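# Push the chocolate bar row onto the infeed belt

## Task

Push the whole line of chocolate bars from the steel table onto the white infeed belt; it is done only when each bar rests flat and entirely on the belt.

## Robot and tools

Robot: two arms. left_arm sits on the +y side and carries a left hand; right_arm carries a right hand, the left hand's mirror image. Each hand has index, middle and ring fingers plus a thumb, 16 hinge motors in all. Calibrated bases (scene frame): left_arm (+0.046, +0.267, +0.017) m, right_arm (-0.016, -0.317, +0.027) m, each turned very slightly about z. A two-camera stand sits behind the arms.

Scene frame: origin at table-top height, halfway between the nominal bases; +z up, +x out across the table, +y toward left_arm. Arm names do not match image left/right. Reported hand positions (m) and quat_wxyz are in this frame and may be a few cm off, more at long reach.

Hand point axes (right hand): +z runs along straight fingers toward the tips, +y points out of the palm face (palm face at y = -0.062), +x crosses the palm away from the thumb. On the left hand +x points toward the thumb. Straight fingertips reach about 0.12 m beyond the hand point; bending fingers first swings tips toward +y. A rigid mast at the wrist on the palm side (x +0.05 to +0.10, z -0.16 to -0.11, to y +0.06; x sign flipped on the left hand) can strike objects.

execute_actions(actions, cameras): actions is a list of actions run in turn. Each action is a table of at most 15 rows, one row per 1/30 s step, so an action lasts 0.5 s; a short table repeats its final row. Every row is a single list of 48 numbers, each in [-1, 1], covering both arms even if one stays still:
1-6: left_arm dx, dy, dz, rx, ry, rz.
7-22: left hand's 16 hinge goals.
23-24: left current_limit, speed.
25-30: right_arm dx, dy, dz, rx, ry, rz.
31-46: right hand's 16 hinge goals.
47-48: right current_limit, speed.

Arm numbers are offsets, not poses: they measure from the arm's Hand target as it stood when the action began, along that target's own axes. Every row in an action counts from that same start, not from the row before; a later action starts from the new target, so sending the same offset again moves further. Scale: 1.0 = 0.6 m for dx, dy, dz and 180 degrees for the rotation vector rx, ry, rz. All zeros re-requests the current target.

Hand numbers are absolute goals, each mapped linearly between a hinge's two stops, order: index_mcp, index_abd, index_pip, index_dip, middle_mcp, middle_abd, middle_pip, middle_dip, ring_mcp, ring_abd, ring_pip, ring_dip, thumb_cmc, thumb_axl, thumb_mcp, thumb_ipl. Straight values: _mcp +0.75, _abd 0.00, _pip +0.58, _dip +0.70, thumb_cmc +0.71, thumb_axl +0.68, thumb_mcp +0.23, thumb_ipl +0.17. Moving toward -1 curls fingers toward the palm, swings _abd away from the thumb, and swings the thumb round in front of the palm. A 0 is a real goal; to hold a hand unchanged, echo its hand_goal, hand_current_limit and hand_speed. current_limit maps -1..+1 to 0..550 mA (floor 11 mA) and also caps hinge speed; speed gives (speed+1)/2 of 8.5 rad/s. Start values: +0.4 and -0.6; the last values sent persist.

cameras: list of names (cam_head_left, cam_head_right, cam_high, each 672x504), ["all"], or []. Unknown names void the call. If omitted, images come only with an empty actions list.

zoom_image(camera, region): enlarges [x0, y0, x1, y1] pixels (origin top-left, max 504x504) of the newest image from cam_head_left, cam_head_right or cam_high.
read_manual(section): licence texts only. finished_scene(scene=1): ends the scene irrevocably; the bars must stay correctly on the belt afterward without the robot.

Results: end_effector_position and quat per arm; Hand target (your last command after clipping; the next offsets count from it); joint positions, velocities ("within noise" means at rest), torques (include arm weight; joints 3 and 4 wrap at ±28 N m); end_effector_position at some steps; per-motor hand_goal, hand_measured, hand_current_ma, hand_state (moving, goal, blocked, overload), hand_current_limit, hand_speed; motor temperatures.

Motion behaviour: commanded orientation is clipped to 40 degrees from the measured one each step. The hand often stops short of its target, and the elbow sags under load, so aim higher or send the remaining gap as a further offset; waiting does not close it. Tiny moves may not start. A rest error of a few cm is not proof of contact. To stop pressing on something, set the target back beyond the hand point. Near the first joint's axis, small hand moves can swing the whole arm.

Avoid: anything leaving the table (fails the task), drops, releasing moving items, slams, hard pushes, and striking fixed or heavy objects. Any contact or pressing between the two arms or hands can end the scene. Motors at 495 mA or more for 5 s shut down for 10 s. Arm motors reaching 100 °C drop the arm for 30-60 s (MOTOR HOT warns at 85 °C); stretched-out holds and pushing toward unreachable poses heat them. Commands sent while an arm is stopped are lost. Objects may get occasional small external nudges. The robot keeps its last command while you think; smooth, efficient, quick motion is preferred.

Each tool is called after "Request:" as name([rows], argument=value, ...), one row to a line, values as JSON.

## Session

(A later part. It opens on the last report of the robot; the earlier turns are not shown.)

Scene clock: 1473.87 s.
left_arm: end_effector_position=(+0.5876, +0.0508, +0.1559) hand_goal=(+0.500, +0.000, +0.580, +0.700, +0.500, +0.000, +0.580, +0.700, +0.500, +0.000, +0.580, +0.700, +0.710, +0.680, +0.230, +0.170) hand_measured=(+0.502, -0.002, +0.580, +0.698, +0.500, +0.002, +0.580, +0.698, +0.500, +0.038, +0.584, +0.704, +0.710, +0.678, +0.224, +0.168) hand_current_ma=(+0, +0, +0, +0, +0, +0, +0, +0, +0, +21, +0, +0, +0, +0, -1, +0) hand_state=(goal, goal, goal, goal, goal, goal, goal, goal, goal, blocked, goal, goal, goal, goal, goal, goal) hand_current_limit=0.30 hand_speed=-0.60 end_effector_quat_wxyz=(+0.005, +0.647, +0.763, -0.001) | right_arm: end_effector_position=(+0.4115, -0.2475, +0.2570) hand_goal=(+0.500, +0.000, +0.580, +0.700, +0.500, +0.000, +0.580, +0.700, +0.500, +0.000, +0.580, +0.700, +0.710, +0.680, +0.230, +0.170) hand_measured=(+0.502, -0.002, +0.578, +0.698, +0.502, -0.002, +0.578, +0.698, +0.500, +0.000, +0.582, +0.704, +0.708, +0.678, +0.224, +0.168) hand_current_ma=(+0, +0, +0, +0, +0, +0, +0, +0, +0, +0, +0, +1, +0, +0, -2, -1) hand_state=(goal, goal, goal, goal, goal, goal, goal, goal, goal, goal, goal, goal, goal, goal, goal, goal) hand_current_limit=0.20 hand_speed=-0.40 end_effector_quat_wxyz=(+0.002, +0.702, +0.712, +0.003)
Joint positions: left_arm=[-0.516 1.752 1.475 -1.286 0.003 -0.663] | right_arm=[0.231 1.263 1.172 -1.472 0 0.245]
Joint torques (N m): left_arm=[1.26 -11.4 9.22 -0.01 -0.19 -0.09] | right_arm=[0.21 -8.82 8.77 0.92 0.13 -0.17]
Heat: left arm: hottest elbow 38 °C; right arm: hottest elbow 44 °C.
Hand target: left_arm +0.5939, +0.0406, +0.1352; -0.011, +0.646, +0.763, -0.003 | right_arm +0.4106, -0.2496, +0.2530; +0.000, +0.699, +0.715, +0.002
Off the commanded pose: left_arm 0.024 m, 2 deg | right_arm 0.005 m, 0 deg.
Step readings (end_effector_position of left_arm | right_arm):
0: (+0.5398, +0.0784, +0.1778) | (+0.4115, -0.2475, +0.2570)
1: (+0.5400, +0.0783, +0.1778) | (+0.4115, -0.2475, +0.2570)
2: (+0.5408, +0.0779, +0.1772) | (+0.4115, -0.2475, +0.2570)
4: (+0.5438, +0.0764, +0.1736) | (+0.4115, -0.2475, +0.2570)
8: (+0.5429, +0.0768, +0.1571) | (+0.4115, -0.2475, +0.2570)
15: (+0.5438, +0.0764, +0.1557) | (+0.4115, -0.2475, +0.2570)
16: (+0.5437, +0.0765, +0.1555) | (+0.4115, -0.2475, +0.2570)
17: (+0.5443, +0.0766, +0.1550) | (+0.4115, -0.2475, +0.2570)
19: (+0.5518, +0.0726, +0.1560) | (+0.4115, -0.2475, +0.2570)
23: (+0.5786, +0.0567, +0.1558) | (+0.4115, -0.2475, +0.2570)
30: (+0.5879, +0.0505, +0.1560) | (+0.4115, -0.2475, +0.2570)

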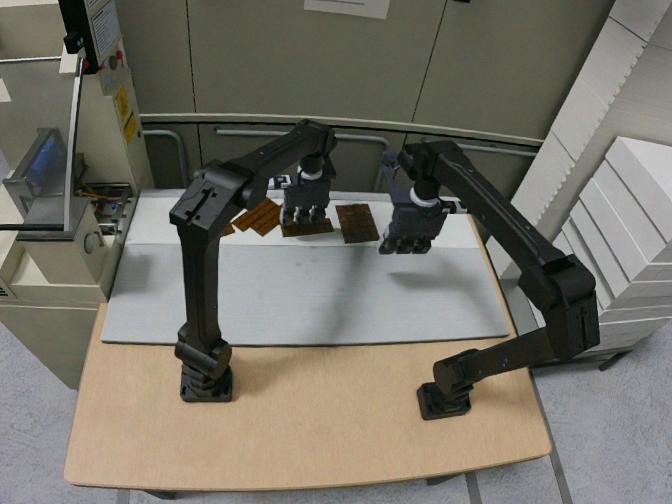

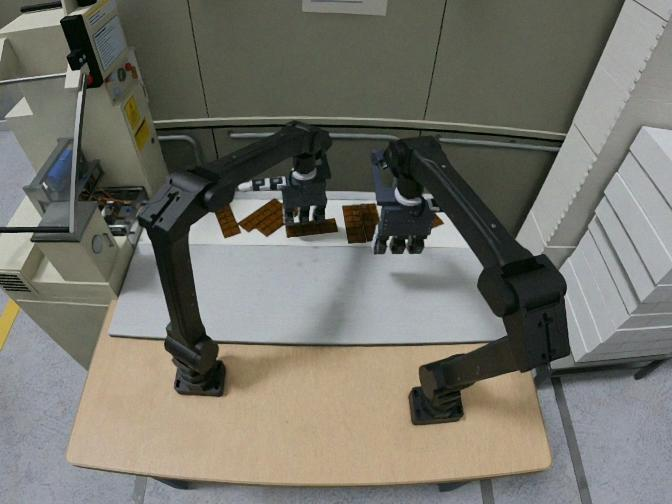

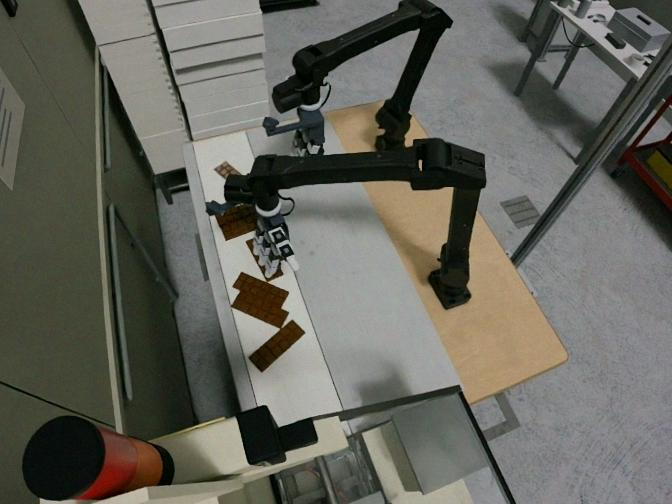

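Request:
execute_actions([
  [[0.018,-0.007,-0.06,0,0,0,0.5,0,0.58,0.7,0.5,0,0.58,0.7,0.5,0,0.58,0.7,0.71,0.68,0.23,0.17,0.3,-0.6,0,0,0,0,0,0,0.5,0,0.58,0.7,0.5,0,0.58,0.7,0.5,0,0.58,0.7,0.71,0.68,0.23,0.17,0.2,-0.4]],
  [[0,0,-0.09,0,0,0,0.5,0,0.58,0.7,0.5,0,0.58,0.7,0.5,0,0.58,0.7,0.71,0.68,0.23,0.17,0.3,-0.6,0,0,0,0,0,0,0.5,0,0.58,0.7,0.5,0,0.58,0.7,0.5,0,0.58,0.7,0.71,0.68,0.23,0.17,0.2,-0.4]],
  [[0.12,-0.22,-0.06,0,0,0,0.5,0,0.58,0.7,0.5,0,0.58,0.7,0.5,0,0.58,0.7,0.71,0.68,0.23,0.17,0.3,-0.6,0,-0.15,0,0,0,0,0.5,0,0.58,0.7,0.5,0,0.58,0.7,0.5,0,0.58,0.7,0.71,0.68,0.23,0.17,0.2,-0.4]],
  [[0.12,-0.22,0,0,0,0,0.5,0,0.58,0.7,0.5,0,0.58,0.7,0.5,0,0.58,0.7,0.71,0.68,0.23,0.17,0.3,-0.6,0,0,0,0,0,0,0.5,0,0.58,0.7,0.5,0,0.58,0.7,0.5,0,0.58,0.7,0.71,0.68,0.23,0.17,0.2,-0.4]],
], cameras=["all"])

Request:
zoom_image(camera="cam_high", region=[190, 150, 340, 400])

Request:
zoom_image(camera="cam_head_left", region=[200, 180, 320, 260])

Request:
zoom_image(camera="cam_head_left", region=[320, 180, 440, 260])

Scene clock: 1487.40 s.
left_arm: end_effector_position=(+0.3113, +0.1490, +0.2746) hand_goal=(+0.500, +0.000, +0.580, +0.700, +0.500, +0.000, +0.580, +0.700, +0.500, +0.000, +0.580, +0.700, +0.710, +0.680, +0.230, +0.170) hand_measured=(+0.502, -0.002, +0.580, +0.698, +0.502, +0.000, +0.580, +0.698, +0.502, +0.000, +0.578, +0.698, +0.708, +0.678, +0.224, +0.168) hand_current_ma=(+0, +0, +0, +0, +0, +0, +0, +0, +0, +0, +0, +0, +0, +0, -1, +0) hand_state=(goal, goal, goal, goal, goal, goal, goal, goal, goal, goal, goal, goal, goal, goal, goal, goal) hand_current_limit=0.30 hand_speed=-0.60 end_effector_quat_wxyz=(+0.002, +0.645, +0.765, -0.004) | right_arm: end_effector_position=(+0.3258, -0.2516, +0.2586) hand_goal=(+0.500, +0.000, +0.580, +0.700, +0.500, +0.000, +0.580, +0.700, +0.500, +0.000, +0.580, +0.700, +0.710, +0.680, +0.230, +0.170) hand_measured=(+0.502, -0.002, +0.578, +0.698, +0.502, -0.002, +0.578, +0.698, +0.502, +0.000, +0.582, +0.702, +0.708, +0.678, +0.224, +0.168) hand_current_ma=(+0, +0, +0, +0, +0, +0, +0, +0, +0, +0, +0, +0, +0, +0, -2, -1) hand_state=(goal, goal, goal, goal, goal, goal, goal, goal, goal, goal, goal, goal, goal, goal, goal, goal) hand_current_limit=0.20 hand_speed=-0.40 end_effector_quat_wxyz=(+0.005, +0.697, +0.717, +0.010)
Joint positions: left_arm=[-0.705 0.959 1.028 -1.637 0.008 -0.858] | right_arm=[0.294 1.024 0.993 -1.517 -0.001 0.295]
Joint torques (N m): left_arm=[1.14 -3.31 6.91 -0.42 -0.19 -0.11] | right_arm=[2.43 -5.19 8.69 0.49 0.17 0.05]
Heat: left arm: hottest elbow 39 °C; right arm: hottest elbow 44 °C.
Hand target: left_arm +0.3066, +0.1479, +0.2684; -0.011, +0.646, +0.763, -0.003 | right_arm +0.3206, -0.2515, +0.2528; +0.000, +0.699, +0.715, +0.001
Off the commanded pose: left_arm 0.008 m, 1 deg | right_arm 0.008 m, 1 deg.
Step readings (end_effector_position of left_arm | right_arm):
0: (+0.5875, +0.0508, +0.1559) | (+0.4115, -0.2475, +0.2570)
1: (+0.5875, +0.0508, +0.1561) | (+0.4115, -0.2475, +0.2570)
2: (+0.5869, +0.0511, +0.1566) | (+0.4115, -0.2475, +0.2570)
4: (+0.5839, +0.0530, +0.1564) | (+0.4115, -0.2475, +0.2570)
8: (+0.5785, +0.0559, +0.1569) | (+0.4115, -0.2475, +0.2570)
15: (+0.5758, +0.0574, +0.1570) | (+0.4115, -0.2475, +0.2570)
16: (+0.5757, +0.0575, +0.1574) | (+0.4115, -0.2475, +0.2570)
17: (+0.5746, +0.0581, +0.1588) | (+0.4115, -0.2475, +0.2570)
19: (+0.5726, +0.0592, +0.1659) | (+0.4115, -0.2475, +0.2570)
23: (+0.5764, +0.0572, +0.1889) | (+0.4115, -0.2475, +0.2570)
30: (+0.5798, +0.0553, +0.2080) | (+0.4115, -0.2475, +0.2570)
31: (+0.5793, +0.0556, +0.2083) | (+0.4111, -0.2476, +0.2565)
32: (+0.5760, +0.0574, +0.2078) | (+0.4077, -0.2484, +0.2545)
34: (+0.5520, +0.0683, +0.2063) | (+0.3898, -0.2510, +0.2462)
38: (+0.4907, +0.0970, +0.2266) | (+0.3432, -0.2542, +0.2409)
45: (+0.4573, +0.1013, +0.2846) | (+0.3272, -0.2513, +0.2590)
46: (+0.4556, +0.1012, +0.2848) | (+0.3269, -0.2513, +0.2590)
47: (+0.4504, +0.1022, +0.2812) | (+0.3266, -0.2513, +0.2587)
49: (+0.4225, +0.1146, +0.2631) | (+0.3263, -0.2514, +0.2587)
53: (+0.3558, +0.1411, +0.2458) | (+0.3260, -0.2515, +0.2586)
60: (+0.3167, +0.1484, +0.2750) | (+0.3258, -0.2515, +0.2586)

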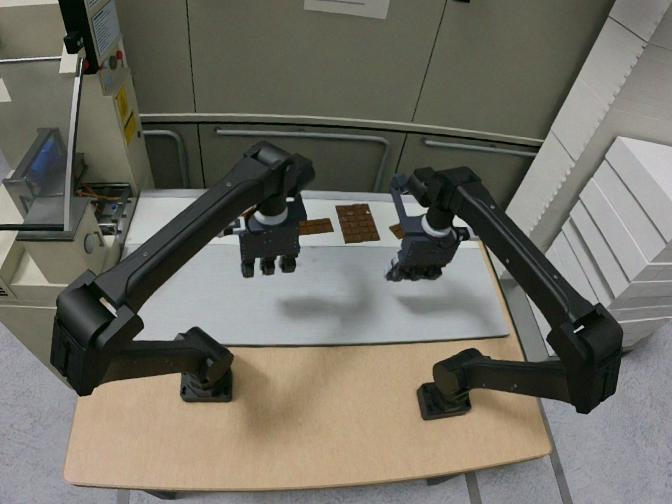

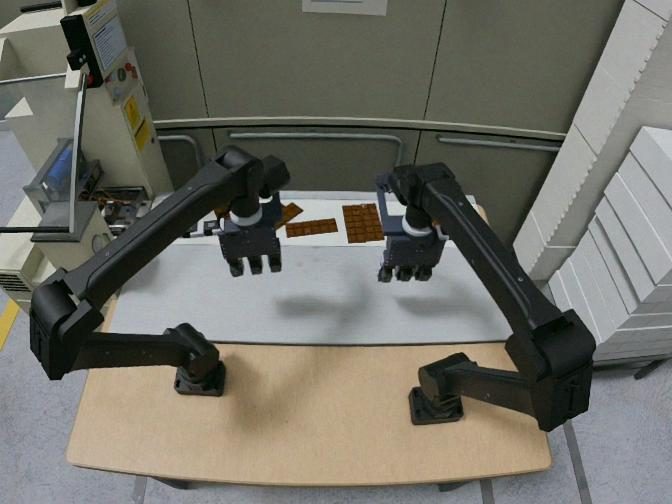

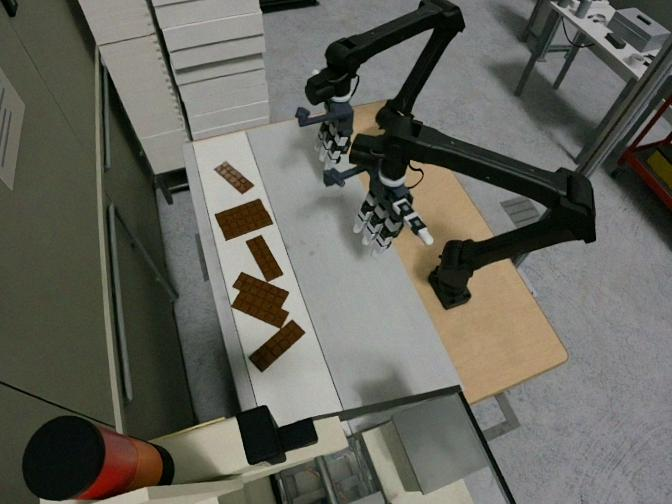

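Scaled by 2.016 from the camera's 672x504 image, which has a finer 960x720 frame.

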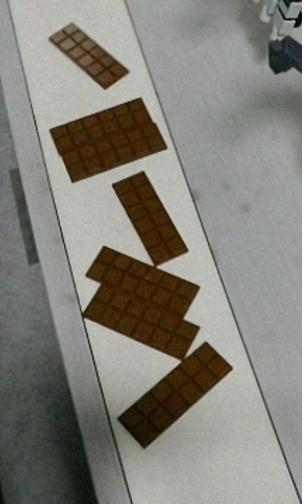

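Scaled by 4.200 from the camera's 672x504 image, which has a finer 960x720 frame.

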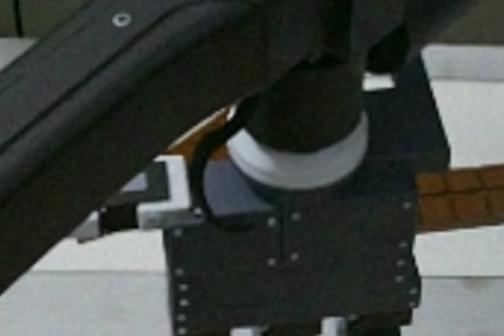

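Scaled by 4.200 from the camera's 672x504 image, which has a finer 960x720 frame.

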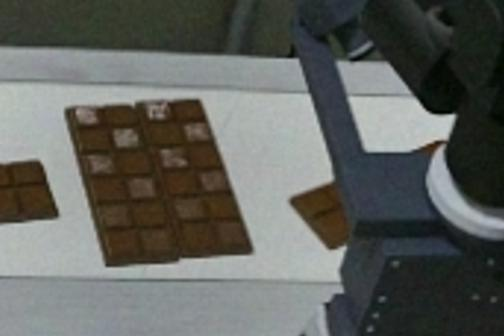

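Request:
zoom_image(camera="cam_high", region=[220, 260, 310, 350])

Request:
zoom_image(camera="cam_high", region=[200, 190, 290, 280])

Request:
zoom_image(camera="cam_head_right", region=[200, 180, 400, 260])

Scaled by 5.600 from the camera's 672x504 image, which has a finer 960x720 frame.

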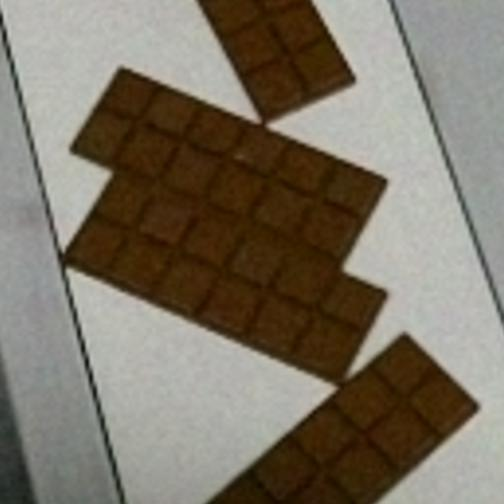

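Scaled by 5.600 from the camera's 672x504 image, which has a finer 960x720 frame.

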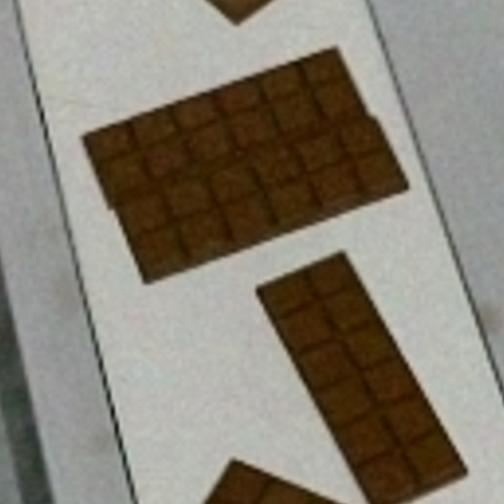

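Scaled by 2.520 from the camera's 672x504 image, which has a finer 960x720 frame.

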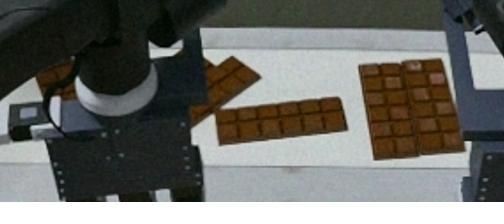

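Request:
execute_actions([
  [[-0.007,0.2,0.03,0,0,0,0.5,-0.2,0.58,0.7,0.5,0,0.58,0.7,-0.45,0,0.58,0.7,0.71,0.68,0.23,0.17,0.3,-0.4,0,0,0,0,0,0,0.5,0,0.58,0.7,0.5,0,0.58,0.7,0.5,0,0.58,0.7,0.71,0.68,0.23,0.17,0.2,-0.4]],
  [[-0.007,0.2,0.03,0,0,0,0.5,-0.2,0.58,0.7,0.5,0,0.58,0.7,-0.45,0,0.58,0.7,0.71,0.68,0.23,0.17,0.3,-0.4,0,0,0,0,0,0,0.5,0,0.58,0.7,0.5,0,0.58,0.7,0.5,0,0.58,0.7,0.71,0.68,0.23,0.17,0.2,-0.4]],
  [[-0.008,0.195,0.03,0,0,0,0.5,-0.2,0.58,0.7,0.5,0,0.58,0.7,-0.45,0,0.58,0.7,0.71,0.68,0.23,0.17,0.3,-0.4,0,0,0,0,0,0,0.5,0,0.58,0.7,0.5,0,0.58,0.7,0.5,0,0.58,0.7,0.71,0.68,0.23,0.17,0.2,-0.4]],
  [[0,0,0.055,0,0,0,0.5,-0.2,0.58,0.7,0.5,0,0.58,0.7,-0.45,0,0.58,0.7,0.71,0.68,0.23,0.17,0.3,-0.4,0,0,0,0,0,0,0.5,0,0.58,0.7,0.5,0,0.58,0.7,0.5,0,0.58,0.7,0.71,0.68,0.23,0.17,0.2,-0.4]],
], cameras=["cam_high", "cam_head_left"])

Request:
zoom_image(camera="cam_high", region=[210, 240, 310, 340])

Request:
zoom_image(camera="cam_head_left", region=[200, 180, 320, 260])

Scene clock: 1521.70 s.
left_arm: end_effector_position=(+0.6522, +0.1959, +0.1801) hand_goal=(+0.500, -0.200, +0.580, +0.700, +0.500, +0.000, +0.580, +0.700, -0.450, +0.000, +0.580, +0.700, +0.710, +0.680, +0.230, +0.170) hand_measured=(+0.502, -0.190, +0.580, +0.698, +0.502, -0.002, +0.580, +0.698, -0.434, +0.000, +0.580, +0.698, +0.710, +0.678, +0.224, +0.168) hand_current_ma=(+0, +2, +0, +0, +0, +0, +0, +0, +5, +0, +0, +0, +0, +0, -1, +0) hand_state=(goal, goal, goal, goal, goal, goal, goal, goal, goal, goal, goal, goal, goal, goal, goal, goal) hand_current_limit=0.30 hand_speed=-0.40 end_effector_quat_wxyz=(-0.012, +0.644, +0.765, -0.002) | right_arm: end_effector_position=(+0.3258, -0.2516, +0.2586) hand_goal=(+0.500, +0.000, +0.580, +0.700, +0.500, +0.000, +0.580, +0.700, +0.500, +0.000, +0.580, +0.700, +0.710, +0.680, +0.230, +0.170) hand_measured=(+0.502, -0.002, +0.578, +0.698, +0.502, -0.002, +0.578, +0.698, +0.502, +0.000, +0.582, +0.702, +0.708, +0.678, +0.224, +0.168) hand_current_ma=(+0, +0, +0, +0, +0, +0, +0, +0, +0, +0, +0, +0, +0, +0, -2, -1) hand_state=(goal, goal, goal, goal, goal, goal, goal, goal, goal, goal, goal, goal, goal, goal, goal, goal) hand_current_limit=0.20 hand_speed=-0.40 end_effector_quat_wxyz=(+0.005, +0.697, +0.717, +0.010)
Joint positions: left_arm=[-0.221 1.786 1.591 -1.4 -0.008 -0.377] | right_arm=[0.294 1.024 0.993 -1.517 -0.001 0.295]
Joint torques (N m): left_arm=[2.37 -15.38 8.29 0.29 -0.05 0.11] | right_arm=[1.96 -4.95 8.55 0.44 0.19 0.04]
Heat: left arm: hottest elbow 39 °C; right arm: hottest elbow 44 °C.
Hand target: left_arm +0.6590, +0.1946, +0.1745; -0.011, +0.646, +0.763, -0.003 | right_arm +0.3206, -0.2515, +0.2528; +0.000, +0.699, +0.715, +0.001
Off the commanded pose: left_arm 0.009 m, 0 deg | right_arm 0.008 m, 1 deg.
Step readings (end_effector_position of left_arm | right_arm):
0: (+0.3112, +0.1491, +0.2746) | (+0.3258, -0.2516, +0.2586)
1: (+0.3115, +0.1489, +0.2745) | (+0.3258, -0.2516, +0.2586)
2: (+0.3140, +0.1496, +0.2733) | (+0.3258, -0.2516, +0.2586)
4: (+0.3304, +0.1557, +0.2660) | (+0.3258, -0.2516, +0.2586)
8: (+0.3741, +0.1776, +0.2380) | (+0.3258, -0.2516, +0.2586)
15: (+0.4016, +0.1733, +0.2197) | (+0.3258, -0.2516, +0.2586)
16: (+0.4043, +0.1717, +0.2224) | (+0.3258, -0.2516, +0.2586)
17: (+0.4089, +0.1712, +0.2252) | (+0.3258, -0.2516, +0.2586)
19: (+0.4330, +0.1726, +0.2321) | (+0.3258, -0.2516, +0.2586)
23: (+0.4940, +0.1851, +0.2293) | (+0.3258, -0.2516, +0.2586)
30: (+0.5217, +0.1871, +0.1989) | (+0.3258, -0.2516, +0.2586)
31: (+0.5232, +0.1865, +0.1990) | (+0.3258, -0.2516, +0.2586)
32: (+0.5274, +0.1858, +0.2004) | (+0.3258, -0.2516, +0.2586)
34: (+0.5519, +0.1831, +0.2076) | (+0.3258, -0.2516, +0.2586)
38: (+0.6127, +0.1894, +0.2113) | (+0.3258, -0.2516, +0.2586)
45: (+0.6402, +0.1993, +0.1828) | (+0.3258, -0.2516, +0.2586)
46: (+0.6401, +0.1990, +0.1807) | (+0.3258, -0.2516, +0.2586)
47: (+0.6404, +0.1988, +0.1799) | (+0.3258, -0.2516, +0.2586)
49: (+0.6430, +0.1981, +0.1797) | (+0.3258, -0.2516, +0.2586)
53: (+0.6496, +0.1965, +0.1813) | (+0.3258, -0.2516, +0.2586)
60: (+0.6520, +0.1959, +0.1808) | (+0.3258, -0.2516, +0.2586)
Images, in order (width x height): cam_head_left 672x504, cam_high 672x504.

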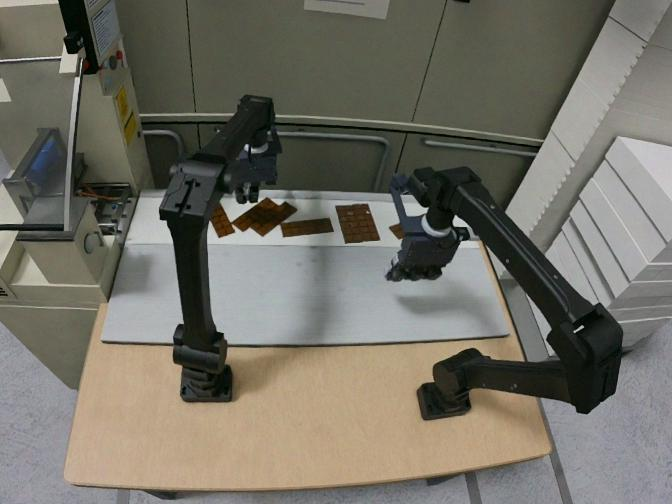

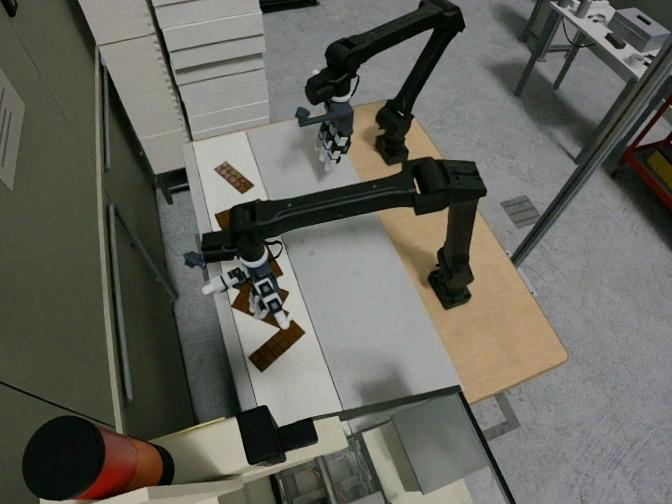

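Scaled by 5.040 from the camera's 672x504 image, which has a finer 960x720 frame.

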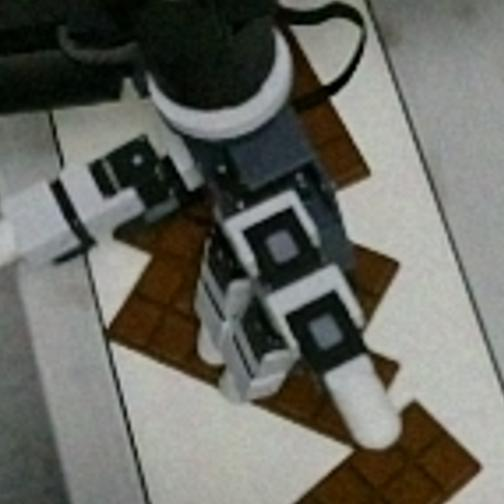

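Scaled by 4.200 from the camera's 672x504 image, which has a finer 960x720 frame.

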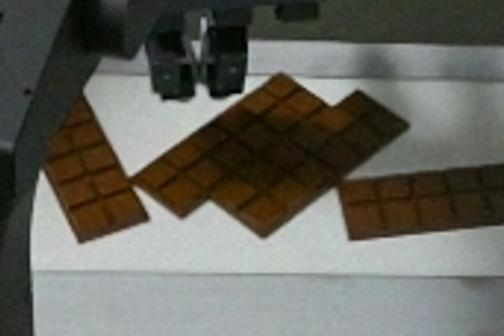

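Request:
execute_actions([
  [[-0.0325,-0.056,0,0,0,0,0.5,-0.2,0.58,0.7,0.5,0,0.58,0.7,-0.45,0,0.58,0.7,0.71,0.68,0.23,0.17,0.3,-0.4,0,0,0,0,0,0,0.5,0,0.58,0.7,0.5,0,0.58,0.7,0.5,0,0.58,0.7,0.71,0.68,0.23,0.17,0.2,-0.4]],
  [[0,0,0.03,0,0,0,0.5,-0.2,0.58,0.7,0.5,0,0.58,0.7,-0.45,0,0.58,0.7,0.71,0.68,0.23,0.17,0.3,-0.4,0,0,0,0,0,0,0.5,0,0.58,0.7,0.5,0,0.58,0.7,0.5,0,0.58,0.7,0.71,0.68,0.23,0.17,0.2,-0.4]],
], cameras=["cam_high", "cam_head_left"])

Request:
zoom_image(camera="cam_high", region=[210, 240, 310, 340])

Request:
zoom_image(camera="cam_head_left", region=[200, 180, 320, 260])

Scene clock: 1537.10 s.
left_arm: end_effector_position=(+0.6303, +0.1734, +0.1601) hand_goal=(+0.500, -0.200, +0.580, +0.700, +0.500, +0.000, +0.580, +0.700, -0.450, +0.000, +0.580, +0.700, +0.710, +0.680, +0.230, +0.170) hand_measured=(+0.502, -0.190, +0.580, +0.698, +0.502, -0.002, +0.580, +0.698, -0.434, +0.000, +0.580, +0.698, +0.710, +0.678, +0.224, +0.168) hand_current_ma=(+0, +2, +0, +0, +0, +0, +0, +0, +5, +0, +0, +0, +0, +0, -1, +0) hand_state=(goal, goal, goal, goal, goal, goal, goal, goal, goal, goal, goal, goal, goal, goal, goal, goal) hand_current_limit=0.30 hand_speed=-0.40 end_effector_quat_wxyz=(-0.011, +0.647, +0.763, -0.003) | right_arm: end_effector_position=(+0.3258, -0.2516, +0.2586) hand_goal=(+0.500, +0.000, +0.580, +0.700, +0.500, +0.000, +0.580, +0.700, +0.500, +0.000, +0.580, +0.700, +0.710, +0.680, +0.230, +0.170) hand_measured=(+0.502, -0.002, +0.578, +0.698, +0.502, -0.002, +0.578, +0.698, +0.502, +0.000, +0.582, +0.702, +0.708, +0.678, +0.224, +0.168) hand_current_ma=(+0, +0, +0, +0, +0, +0, +0, +0, +0, +0, +0, +0, +0, +0, -2, -1) hand_state=(goal, goal, goal, goal, goal, goal, goal, goal, goal, goal, goal, goal, goal, goal, goal, goal) hand_current_limit=0.20 hand_speed=-0.40 end_effector_quat_wxyz=(+0.005, +0.697, +0.717, +0.010)
Joint positions: left_arm=[-0.27 1.754 1.494 -1.334 -0.004 -0.418] | right_arm=[0.294 1.024 0.993 -1.517 -0.001 0.295]
Joint torques (N m): left_arm=[1.67 -16.09 6.79 0.34 -0.13 -0.05] | right_arm=[2.08 -4.31 8.59 0.47 0.14 0.04]
Heat: left arm: hottest elbow 38 °C; right arm: hottest elbow 44 °C.
Hand target: left_arm +0.6287, +0.1699, +0.1569; -0.011, +0.646, +0.763, -0.003 | right_arm +0.3206, -0.2515, +0.2528; +0.000, +0.699, +0.715, +0.001
Off the commanded pose: left_arm 0.005 m, 0 deg | right_arm 0.008 m, 1 deg.
Step readings (end_effector_position of left_arm | right_arm):
0: (+0.6522, +0.1959, +0.1801) | (+0.3258, -0.2516, +0.2586)
1: (+0.6522, +0.1959, +0.1801) | (+0.3258, -0.2516, +0.2586)
2: (+0.6521, +0.1956, +0.1796) | (+0.3258, -0.2516, +0.2586)
4: (+0.6494, +0.1940, +0.1769) | (+0.3258, -0.2516, +0.2586)
8: (+0.6360, +0.1860, +0.1687) | (+0.3258, -0.2516, +0.2586)
15: (+0.6312, +0.1728, +0.1694) | (+0.3258, -0.2516, +0.2586)
16: (+0.6312, +0.1728, +0.1699) | (+0.3258, -0.2516, +0.2586)
17: (+0.6316, +0.1728, +0.1702) | (+0.3258, -0.2516, +0.2586)
19: (+0.6321, +0.1728, +0.1685) | (+0.3258, -0.2516, +0.2586)
23: (+0.6300, +0.1734, +0.1617) | (+0.3258, -0.2516, +0.2586)
30: (+0.6302, +0.1734, +0.1600) | (+0.3258, -0.2516, +0.2586)
Images, in order (width x height): cam_head_left 672x504, cam_high 672x504.

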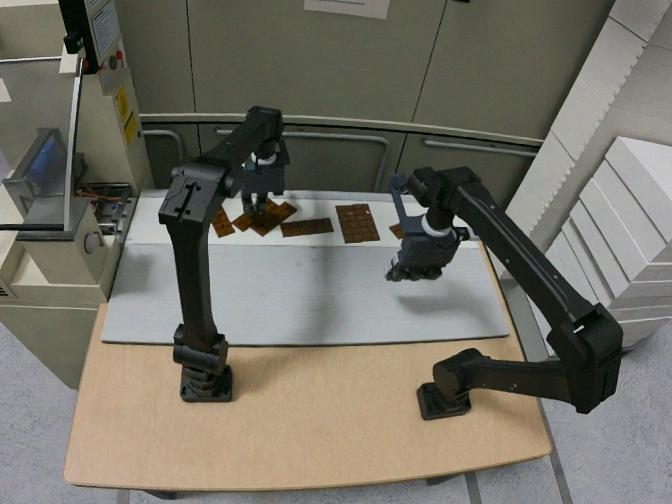

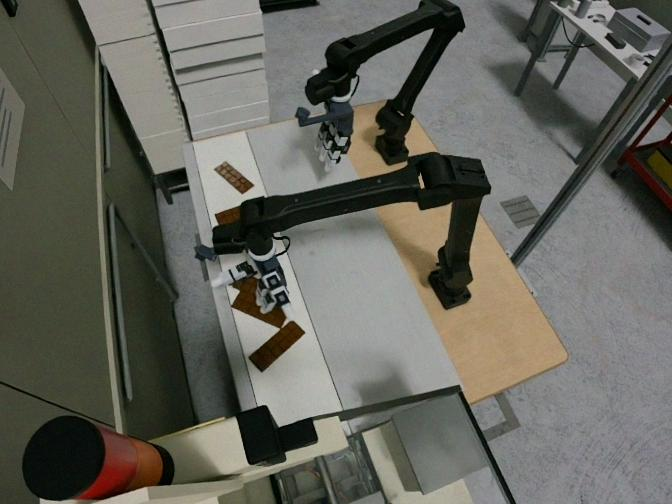

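Scaled by 5.040 from the camera's 672x504 image, which has a finer 960x720 frame.

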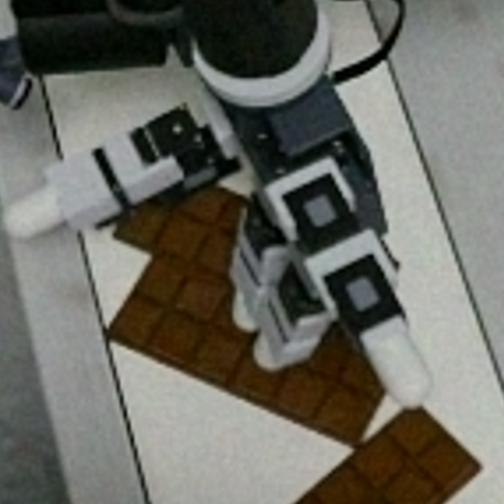

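Scaled by 4.200 from the camera's 672x504 image, which has a finer 960x720 frame.

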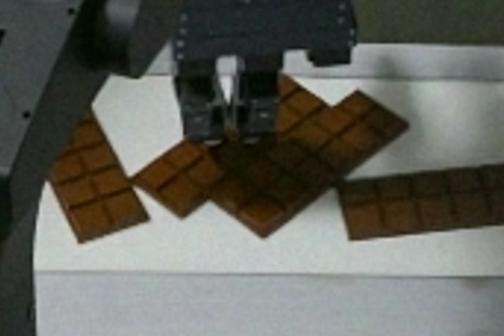

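Request:
execute_actions([
  [[0,0,0.037,0,0,0,0.5,-0.2,0.58,0.7,0.5,0,0.58,0.7,-0.45,0,0.58,0.7,0.71,0.68,0.23,0.17,0.3,-0.4,0,0,0,0,0,0,0.5,0,0.58,0.7,0.5,0,0.58,0.7,0.5,0,0.58,0.7,0.71,0.68,0.23,0.17,0.2,-0.4]],
  [[0.011,-0.065,0,0,0,0,0.5,-0.2,0.58,0.7,0.5,0,0.58,0.7,-0.45,0,0.58,0.7,0.71,0.68,0.23,0.17,0.3,-0.4,0,0,0,0,0,0,0.5,0,0.58,0.7,0.5,0,0.58,0.7,0.5,0,0.58,0.7,0.71,0.68,0.23,0.17,0.2,-0.4]],
  [[0,0.02,-0.07,0,0,0,0.5,-0.2,0.58,0.7,0.5,0,0.58,0.7,-0.45,0,0.58,0.7,0.71,0.68,0.23,0.17,0.3,-0.4,0,0,0,0,0,0,0.5,0,0.58,0.7,0.5,0,0.58,0.7,0.5,0,0.58,0.7,0.71,0.68,0.23,0.17,0.2,-0.4]],
  [[0,0,-0.07,0,0,0,0.5,-0.2,0.58,0.7,0.5,0,0.58,0.7,-0.45,0,0.58,0.7,0.71,0.68,0.23,0.17,0.3,-0.4,0,0,0,0,0,0,0.5,0,0.58,0.7,0.5,0,0.58,0.7,0.5,0,0.58,0.7,0.71,0.68,0.23,0.17,0.2,-0.4]],
], cameras=["cam_high", "cam_head_left"])

Request:
zoom_image(camera="cam_high", region=[210, 250, 320, 360])

Request:
zoom_image(camera="cam_head_left", region=[200, 180, 320, 260])

Scene clock: 1550.40 s.
left_arm: end_effector_position=(+0.5897, +0.1788, +0.1987) hand_goal=(+0.500, -0.200, +0.580, +0.700, +0.500, +0.000, +0.580, +0.700, -0.450, +0.000, +0.580, +0.700, +0.710, +0.680, +0.230, +0.170) hand_measured=(+0.502, -0.198, +0.580, +0.698, +0.498, -0.010, +0.576, +0.698, -0.434, +0.000, +0.580, +0.698, +0.710, +0.678, +0.224, +0.168) hand_current_ma=(+0, +0, +0, +0, +0, -2, +0, +0, +5, +0, +0, +0, +0, +0, -1, +0) hand_state=(goal, goal, goal, goal, goal, goal, goal, goal, goal, goal, goal, goal, goal, goal, goal, goal) hand_current_limit=0.30 hand_speed=-0.40 end_effector_quat_wxyz=(-0.030, +0.645, +0.764, -0.011) | right_arm: end_effector_position=(+0.3258, -0.2516, +0.2586) hand_goal=(+0.500, +0.000, +0.580, +0.700, +0.500, +0.000, +0.580, +0.700, +0.500, +0.000, +0.580, +0.700, +0.710, +0.680, +0.230, +0.170) hand_measured=(+0.502, -0.002, +0.578, +0.698, +0.502, -0.002, +0.578, +0.698, +0.502, +0.000, +0.582, +0.702, +0.708, +0.678, +0.224, +0.168) hand_current_ma=(+0, +0, +0, +0, +0, +0, +0, +0, +0, +0, +0, +0, +0, +0, -2, -1) hand_state=(goal, goal, goal, goal, goal, goal, goal, goal, goal, goal, goal, goal, goal, goal, goal, goal) hand_current_limit=0.20 hand_speed=-0.40 end_effector_quat_wxyz=(+0.005, +0.697, +0.717, +0.010)
Joint positions: left_arm=[-0.281 1.653 1.47 -1.451 -0.006 -0.433] | right_arm=[0.294 1.024 0.993 -1.517 -0.001 0.295]
Joint torques (N m): left_arm=[1.79 -14.62 10.96 -0.46 -0.07 -0.02] | right_arm=[1.38 -5.48 8.64 0.4 0.17 0.07]
Heat: left arm: hottest elbow 38 °C; right arm: hottest elbow 44 °C.
Hand target: left_arm +0.6024, +0.1715, +0.2193; -0.011, +0.646, +0.763, -0.003 | right_arm +0.3206, -0.2515, +0.2528; +0.000, +0.699, +0.715, +0.001
Off the commanded pose: left_arm 0.025 m, 2 deg | right_arm 0.008 m, 1 deg.
Step readings (end_effector_position of left_arm | right_arm):
0: (+0.6303, +0.1734, +0.1601) | (+0.3258, -0.2516, +0.2586)
1: (+0.6303, +0.1734, +0.1599) | (+0.3258, -0.2516, +0.2586)
2: (+0.6308, +0.1733, +0.1593) | (+0.3258, -0.2516, +0.2586)
4: (+0.6315, +0.1731, +0.1558) | (+0.3258, -0.2516, +0.2586)
8: (+0.6308, +0.1733, +0.1559) | (+0.3258, -0.2516, +0.2586)
15: (+0.6307, +0.1734, +0.1561) | (+0.3258, -0.2516, +0.2586)
16: (+0.6303, +0.1735, +0.1557) | (+0.3258, -0.2516, +0.2586)
17: (+0.6289, +0.1739, +0.1555) | (+0.3258, -0.2516, +0.2586)
19: (+0.6209, +0.1747, +0.1544) | (+0.3258, -0.2516, +0.2586)
23: (+0.6057, +0.1752, +0.1529) | (+0.3258, -0.2516, +0.2586)
30: (+0.6017, +0.1755, +0.1531) | (+0.3258, -0.2516, +0.2586)
31: (+0.6017, +0.1755, +0.1531) | (+0.3258, -0.2516, +0.2586)
32: (+0.6010, +0.1758, +0.1529) | (+0.3258, -0.2516, +0.2586)
34: (+0.5966, +0.1770, +0.1532) | (+0.3258, -0.2516, +0.2586)
38: (+0.5870, +0.1796, +0.1543) | (+0.3258, -0.2516, +0.2586)
45: (+0.5864, +0.1797, +0.1587) | (+0.3258, -0.2516, +0.2586)
46: (+0.5865, +0.1797, +0.1592) | (+0.3258, -0.2516, +0.2586)
47: (+0.5859, +0.1799, +0.1607) | (+0.3258, -0.2516, +0.2586)
49: (+0.5839, +0.1804, +0.1665) | (+0.3258, -0.2516, +0.2586)
53: (+0.5881, +0.1793, +0.1847) | (+0.3258, -0.2516, +0.2586)
60: (+0.5907, +0.1786, +0.1990) | (+0.3258, -0.2516, +0.2586)
Images, in order (width x height): cam_head_left 672x504, cam_high 672x504.

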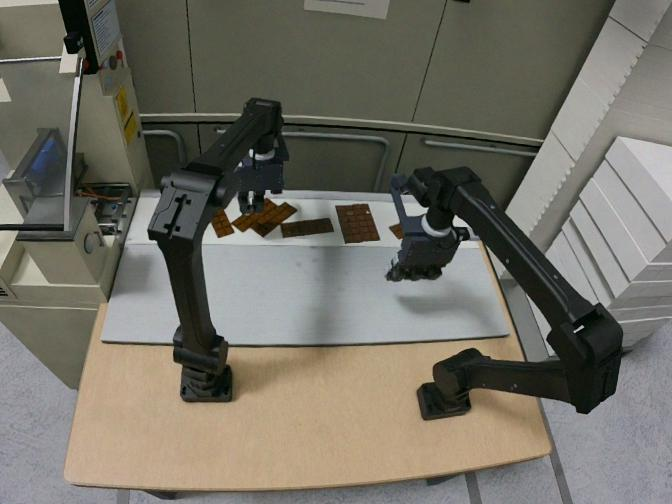

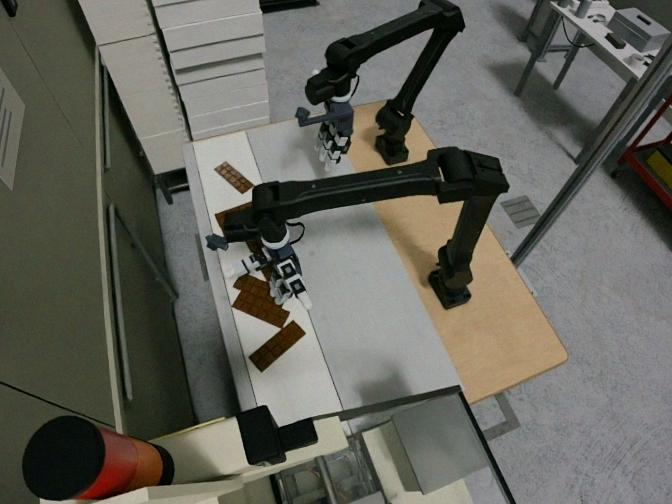

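Scaled by 4.582 from the camera's 672x504 image, which has a finer 960x720 frame.

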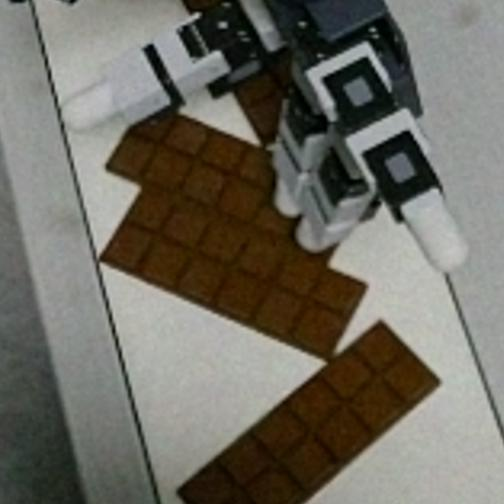

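Scaled by 4.200 from the camera's 672x504 image, which has a finer 960x720 frame.

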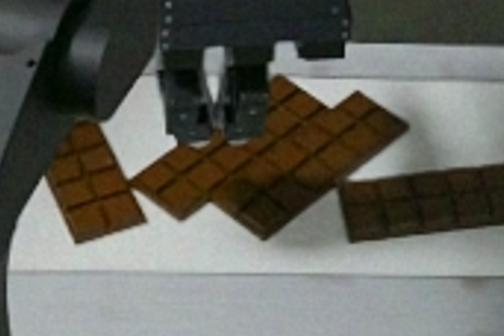

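Request:
execute_actions([
  [[-0.013,0.045,0.08,0,0,0,0.5,-0.2,0.58,0.7,0.5,0,0.58,0.7,-0.45,0,0.58,0.7,0.71,0.68,0.23,0.17,0.3,-0.4,0,0,0,0,0,0,0.5,0,0.58,0.7,0.5,0,0.58,0.7,0.5,0,0.58,0.7,0.71,0.68,0.23,0.17,0.2,-0.4]],
  [[0,0,0.067,0,0,0,0.5,-0.2,0.58,0.7,0.5,0,0.58,0.7,-0.45,0,0.58,0.7,0.71,0.68,0.23,0.17,0.3,-0.4,0,0,0,0,0,0,0.5,0,0.58,0.7,0.5,0,0.58,0.7,0.5,0,0.58,0.7,0.71,0.68,0.23,0.17,0.2,-0.4]],
  [[0.067,-0.056,0,0,0,0,0.5,-0.2,0.58,0.7,0.5,0,0.58,0.7,-0.45,0,0.58,0.7,0.71,0.68,0.23,0.17,0.3,-0.4,0,0,0,0,0,0,0.5,0,0.58,0.7,0.5,0,0.58,0.7,0.5,0,0.58,0.7,0.71,0.68,0.23,0.17,0.2,-0.4]],
  [[-0.015,0.015,-0.07,0,0,0,0.5,-0.2,0.58,0.7,0.5,0,0.58,0.7,-0.45,0,0.58,0.7,0.71,0.68,0.23,0.17,0.3,-0.4,0,0,0,0,0,0,0.5,0,0.58,0.7,0.5,0,0.58,0.7,0.5,0,0.58,0.7,0.71,0.68,0.23,0.17,0.2,-0.4]],
  [[0,0,-0.08,0,0,0,0.5,-0.2,0.58,0.7,0.5,0,0.58,0.7,-0.45,0,0.58,0.7,0.71,0.68,0.23,0.17,0.3,-0.4,0,0,0,0,0,0,0.5,0,0.58,0.7,0.5,0,0.58,0.7,0.5,0,0.58,0.7,0.71,0.68,0.23,0.17,0.2,-0.4]],
], cameras=["cam_high", "cam_head_left"])

Request:
zoom_image(camera="cam_high", region=[210, 250, 320, 360])

Request:
zoom_image(camera="cam_head_left", region=[200, 180, 320, 260])

Scene clock: 1581.43 s.
left_arm: end_effector_position=(+0.5864, +0.1912, +0.2007) hand_goal=(+0.500, -0.200, +0.580, +0.700, +0.500, +0.000, +0.580, +0.700, -0.450, +0.000, +0.580, +0.700, +0.710, +0.680, +0.230, +0.170) hand_measured=(+0.502, -0.198, +0.580, +0.698, +0.498, -0.010, +0.576, +0.698, -0.434, +0.000, +0.580, +0.698, +0.710, +0.678, +0.224, +0.168) hand_current_ma=(+0, +0, +0, +0, +0, -2, +0, +0, +5, +0, +0, +0, +0, +0, -1, +0) hand_state=(goal, goal, goal, goal, goal, goal, goal, goal, goal, goal, goal, goal, goal, goal, goal, goal) hand_current_limit=0.30 hand_speed=-0.40 end_effector_quat_wxyz=(-0.028, +0.652, +0.757, -0.012) | right_arm: end_effector_position=(+0.3258, -0.2516, +0.2586) hand_goal=(+0.500, +0.000, +0.580, +0.700, +0.500, +0.000, +0.580, +0.700, +0.500, +0.000, +0.580, +0.700, +0.710, +0.680, +0.230, +0.170) hand_measured=(+0.502, -0.002, +0.578, +0.698, +0.502, -0.002, +0.578, +0.698, +0.502, +0.000, +0.582, +0.702, +0.708, +0.678, +0.224, +0.168) hand_current_ma=(+0, +0, +0, +0, +0, +0, +0, +0, +0, +0, +0, +0, +0, +0, -2, -1) hand_state=(goal, goal, goal, goal, goal, goal, goal, goal, goal, goal, goal, goal, goal, goal, goal, goal) hand_current_limit=0.20 hand_speed=-0.40 end_effector_quat_wxyz=(+0.005, +0.697, +0.717, +0.010)
Joint positions: left_arm=[-0.254 1.633 1.451 -1.451 -0.004 -0.386] | right_arm=[0.294 1.024 0.993 -1.517 -0.001 0.295]
Joint torques (N m): left_arm=[3.14 -14.33 10.99 -0.51 -0.17 -0.04] | right_arm=[1.9 -5.36 8.44 0.42 0.16 0.03]
Heat: left arm: hottest elbow 42 °C; right arm: hottest elbow 44 °C.
Hand target: left_arm +0.6009, +0.1948, +0.2213; -0.011, +0.646, +0.763, -0.003 | right_arm +0.3206, -0.2515, +0.2528; +0.000, +0.699, +0.715, +0.001
Off the commanded pose: left_arm 0.025 m, 2 deg | right_arm 0.008 m, 1 deg.
Step readings (end_effector_position of left_arm | right_arm):
0: (+0.5897, +0.1788, +0.1987) | (+0.3258, -0.2516, +0.2586)
1: (+0.5897, +0.1788, +0.1987) | (+0.3258, -0.2516, +0.2586)
2: (+0.5905, +0.1786, +0.1985) | (+0.3258, -0.2516, +0.2586)
4: (+0.5967, +0.1769, +0.1960) | (+0.3258, -0.2516, +0.2586)
8: (+0.6086, +0.1737, +0.1779) | (+0.3258, -0.2516, +0.2586)
15: (+0.6123, +0.1727, +0.1543) | (+0.3258, -0.2516, +0.2586)
16: (+0.6126, +0.1726, +0.1545) | (+0.3258, -0.2516, +0.2586)
17: (+0.6142, +0.1722, +0.1549) | (+0.3258, -0.2516, +0.2586)
19: (+0.6201, +0.1706, +0.1562) | (+0.3258, -0.2516, +0.2586)
23: (+0.6258, +0.1691, +0.1563) | (+0.3258, -0.2516, +0.2586)
30: (+0.6258, +0.1691, +0.1567) | (+0.3258, -0.2516, +0.2586)
31: (+0.6254, +0.1692, +0.1564) | (+0.3258, -0.2516, +0.2586)
32: (+0.6238, +0.1697, +0.1558) | (+0.3258, -0.2516, +0.2586)
34: (+0.6153, +0.1730, +0.1548) | (+0.3258, -0.2516, +0.2586)
38: (+0.6008, +0.1812, +0.1529) | (+0.3258, -0.2516, +0.2586)
45: (+0.5971, +0.1880, +0.1528) | (+0.3258, -0.2516, +0.2586)
46: (+0.5972, +0.1879, +0.1529) | (+0.3258, -0.2516, +0.2586)
47: (+0.5962, +0.1881, +0.1527) | (+0.3258, -0.2516, +0.2586)
49: (+0.5927, +0.1895, +0.1534) | (+0.3258, -0.2516, +0.2586)
53: (+0.5831, +0.1920, +0.1542) | (+0.3258, -0.2516, +0.2586)
60: (+0.5829, +0.1921, +0.1588) | (+0.3258, -0.2516, +0.2586)
61: (+0.5831, +0.1921, +0.1595) | (+0.3258, -0.2516, +0.2586)
62: (+0.5823, +0.1922, +0.1608) | (+0.3258, -0.2516, +0.2586)
64: (+0.5801, +0.1928, +0.1673) | (+0.3258, -0.2516, +0.2586)
68: (+0.5850, +0.1916, +0.1869) | (+0.3258, -0.2516, +0.2586)
75: (+0.5876, +0.1910, +0.2010) | (+0.3258, -0.2516, +0.2586)
Images, in order (width x height): cam_head_left 672x504, cam_high 672x504.

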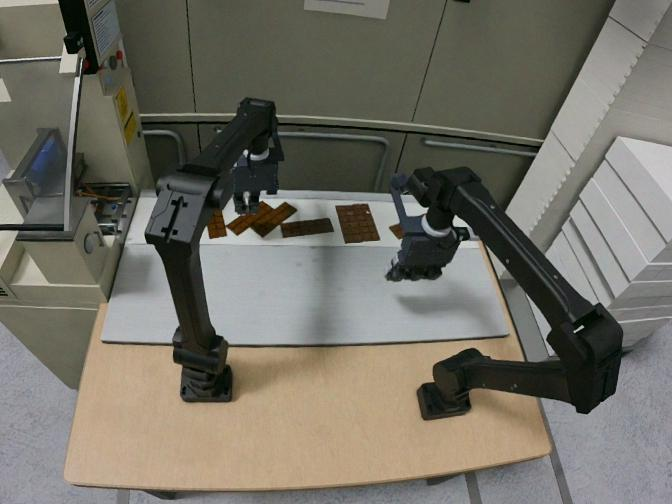

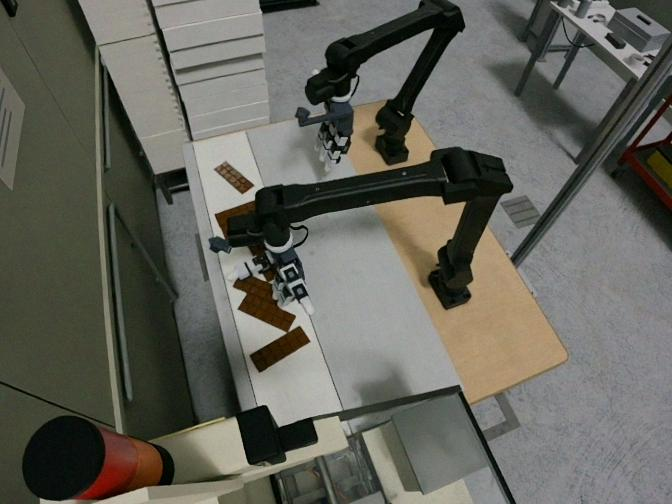

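Scaled by 4.582 from the camera's 672x504 image, which has a finer 960x720 frame.

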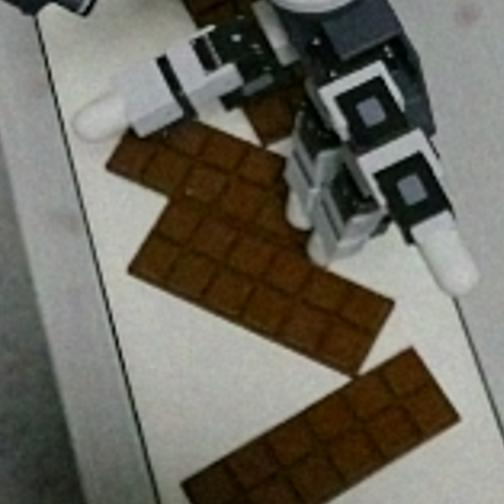

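Scaled by 4.200 from the camera's 672x504 image, which has a finer 960x720 frame.

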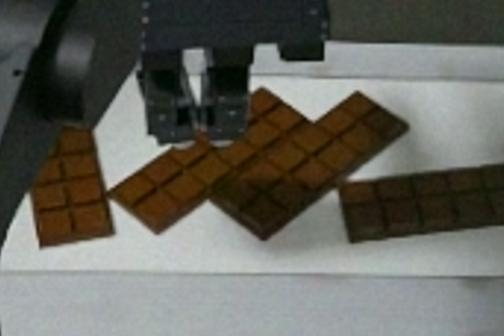

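Request:
execute_actions([
  [[0.06,-0.2,-0.06,0,0,0,0.5,0,0.58,0.7,0.5,0,0.58,0.7,0.5,0,0.58,0.7,0.71,0.68,0.23,0.17,0.2,-0.5,0,0,0,0,0,0,0.5,0,0.58,0.7,0.5,0,0.58,0.7,0.5,0,0.58,0.7,0.71,0.68,0.23,0.17,0.2,-0.4]],
  [[0.06,-0.25,0,0,0,0,0.5,0,0.58,0.7,0.5,0,0.58,0.7,0.5,0,0.58,0.7,0.71,0.68,0.23,0.17,0.2,-0.5,0,0,0,0,0,0,0.5,0,0.58,0.7,0.5,0,0.58,0.7,0.5,0,0.58,0.7,0.71,0.68,0.23,0.17,0.2,-0.4]],
], cameras=["all"])

Request:
zoom_image(camera="cam_high", region=[180, 140, 340, 400])

Request:
zoom_image(camera="cam_head_left", region=[200, 180, 440, 260])

Request:
zoom_image(camera="cam_high", region=[210, 260, 320, 370])

Scene clock: 1596.00 s.
left_arm: end_effector_position=(+0.3274, +0.2234, +0.2692) hand_goal=(+0.500, +0.000, +0.580, +0.700, +0.500, +0.000, +0.580, +0.700, +0.500, +0.000, +0.580, +0.700, +0.710, +0.680, +0.230, +0.170) hand_measured=(+0.502, -0.002, +0.580, +0.698, +0.502, -0.002, +0.578, +0.698, +0.502, +0.000, +0.580, +0.698, +0.708, +0.678, +0.224, +0.168) hand_current_ma=(+0, +0, +0, +0, +0, +0, +0, +0, +0, +0, +0, +0, +0, +0, -1, +0) hand_state=(goal, goal, goal, goal, goal, goal, goal, goal, goal, goal, goal, goal, goal, goal, goal, goal) hand_current_limit=0.20 hand_speed=-0.50 end_effector_quat_wxyz=(+0.000, +0.645, +0.764, +0.000) | right_arm: end_effector_position=(+0.3258, -0.2516, +0.2586) hand_goal=(+0.500, +0.000, +0.580, +0.700, +0.500, +0.000, +0.580, +0.700, +0.500, +0.000, +0.580, +0.700, +0.710, +0.680, +0.230, +0.170) hand_measured=(+0.502, -0.002, +0.578, +0.698, +0.502, -0.002, +0.578, +0.698, +0.502, +0.000, +0.582, +0.702, +0.708, +0.678, +0.224, +0.168) hand_current_ma=(+0, +0, +0, +0, +0, +0, +0, +0, +0, +0, +0, +0, +0, +0, -2, -1) hand_state=(goal, goal, goal, goal, goal, goal, goal, goal, goal, goal, goal, goal, goal, goal, goal, goal) hand_current_limit=0.20 hand_speed=-0.40 end_effector_quat_wxyz=(+0.005, +0.697, +0.717, +0.010)
Joint positions: left_arm=[-0.395 0.891 0.976 -1.655 0.001 -0.547] | right_arm=[0.294 1.024 0.993 -1.517 -0.001 0.295]
Joint torques (N m): left_arm=[1.14 -2.43 7.08 -0.38 -0.19 -0.05] | right_arm=[1.85 -4.89 8.54 0.5 0.15 0.09]
Heat: left arm: hottest elbow 41 °C; right arm: hottest elbow 44 °C.
Hand target: left_arm +0.3235, +0.2210, +0.2634; -0.011, +0.646, +0.763, -0.003 | right_arm +0.3206, -0.2515, +0.2528; +0.000, +0.699, +0.715, +0.001
Off the commanded pose: left_arm 0.007 m, 1 deg | right_arm 0.008 m, 1 deg.
Step readings (end_effector_position of left_arm | right_arm):
0: (+0.5863, +0.1913, +0.2007) | (+0.3258, -0.2516, +0.2586)
1: (+0.5862, +0.1913, +0.2011) | (+0.3258, -0.2516, +0.2586)
2: (+0.5835, +0.1920, +0.2016) | (+0.3258, -0.2516, +0.2586)
4: (+0.5641, +0.1969, +0.2043) | (+0.3258, -0.2516, +0.2586)
8: (+0.5097, +0.2109, +0.2297) | (+0.3258, -0.2516, +0.2586)
15: (+0.4837, +0.2161, +0.2783) | (+0.3258, -0.2516, +0.2586)
16: (+0.4822, +0.2161, +0.2767) | (+0.3258, -0.2516, +0.2586)
17: (+0.4772, +0.2165, +0.2722) | (+0.3258, -0.2516, +0.2586)
19: (+0.4464, +0.2195, +0.2533) | (+0.3258, -0.2516, +0.2586)
23: (+0.3736, +0.2264, +0.2383) | (+0.3258, -0.2516, +0.2586)
30: (+0.3329, +0.2241, +0.2697) | (+0.3258, -0.2516, +0.2586)

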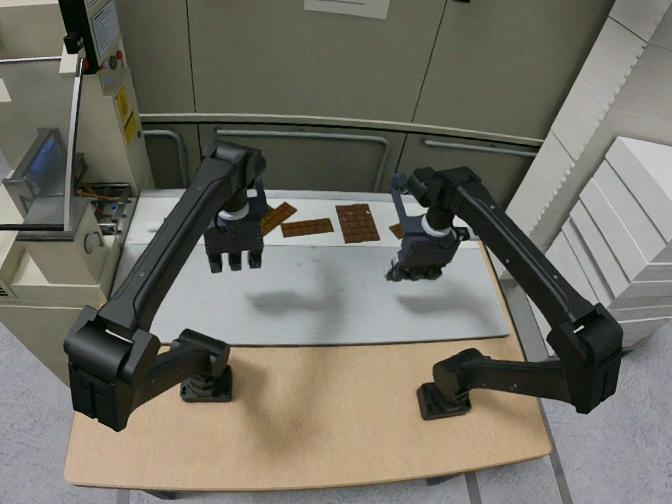

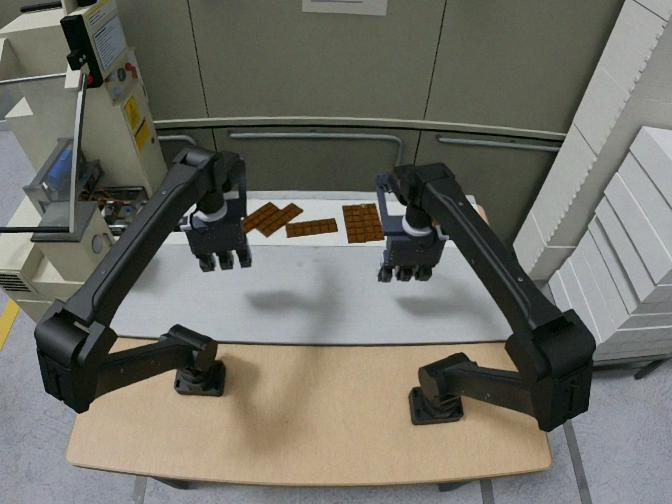

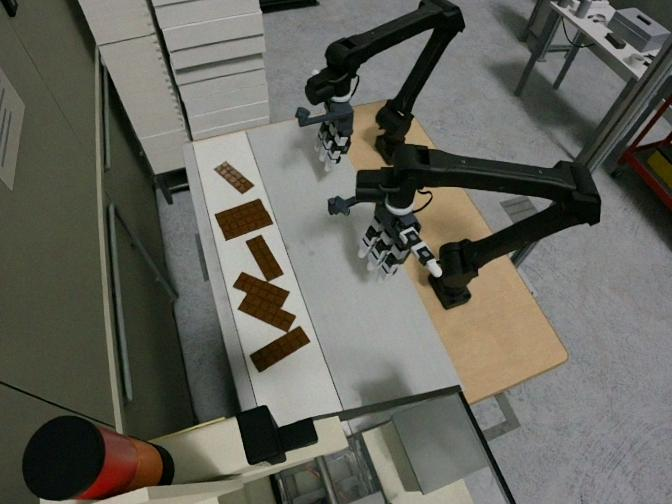

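Scaled by 1.938 from the camera's 672x504 image, which has a finer 960x720 frame.

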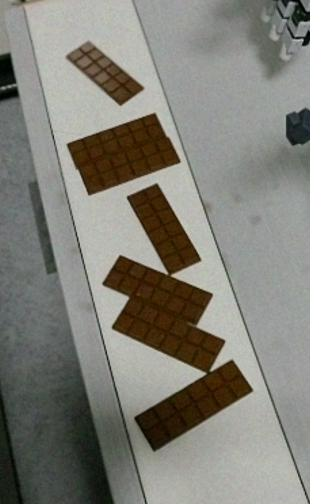

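Scaled by 2.100 from the camera's 672x504 image, which has a finer 960x720 frame.

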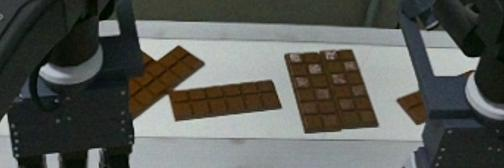

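Scaled by 4.582 from the camera's 672x504 image, which has a finer 960x720 frame.

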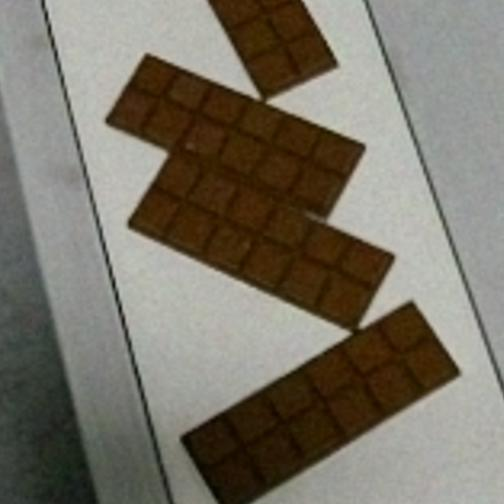

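Request:
finished_scene()

The scene is finished: the task was done.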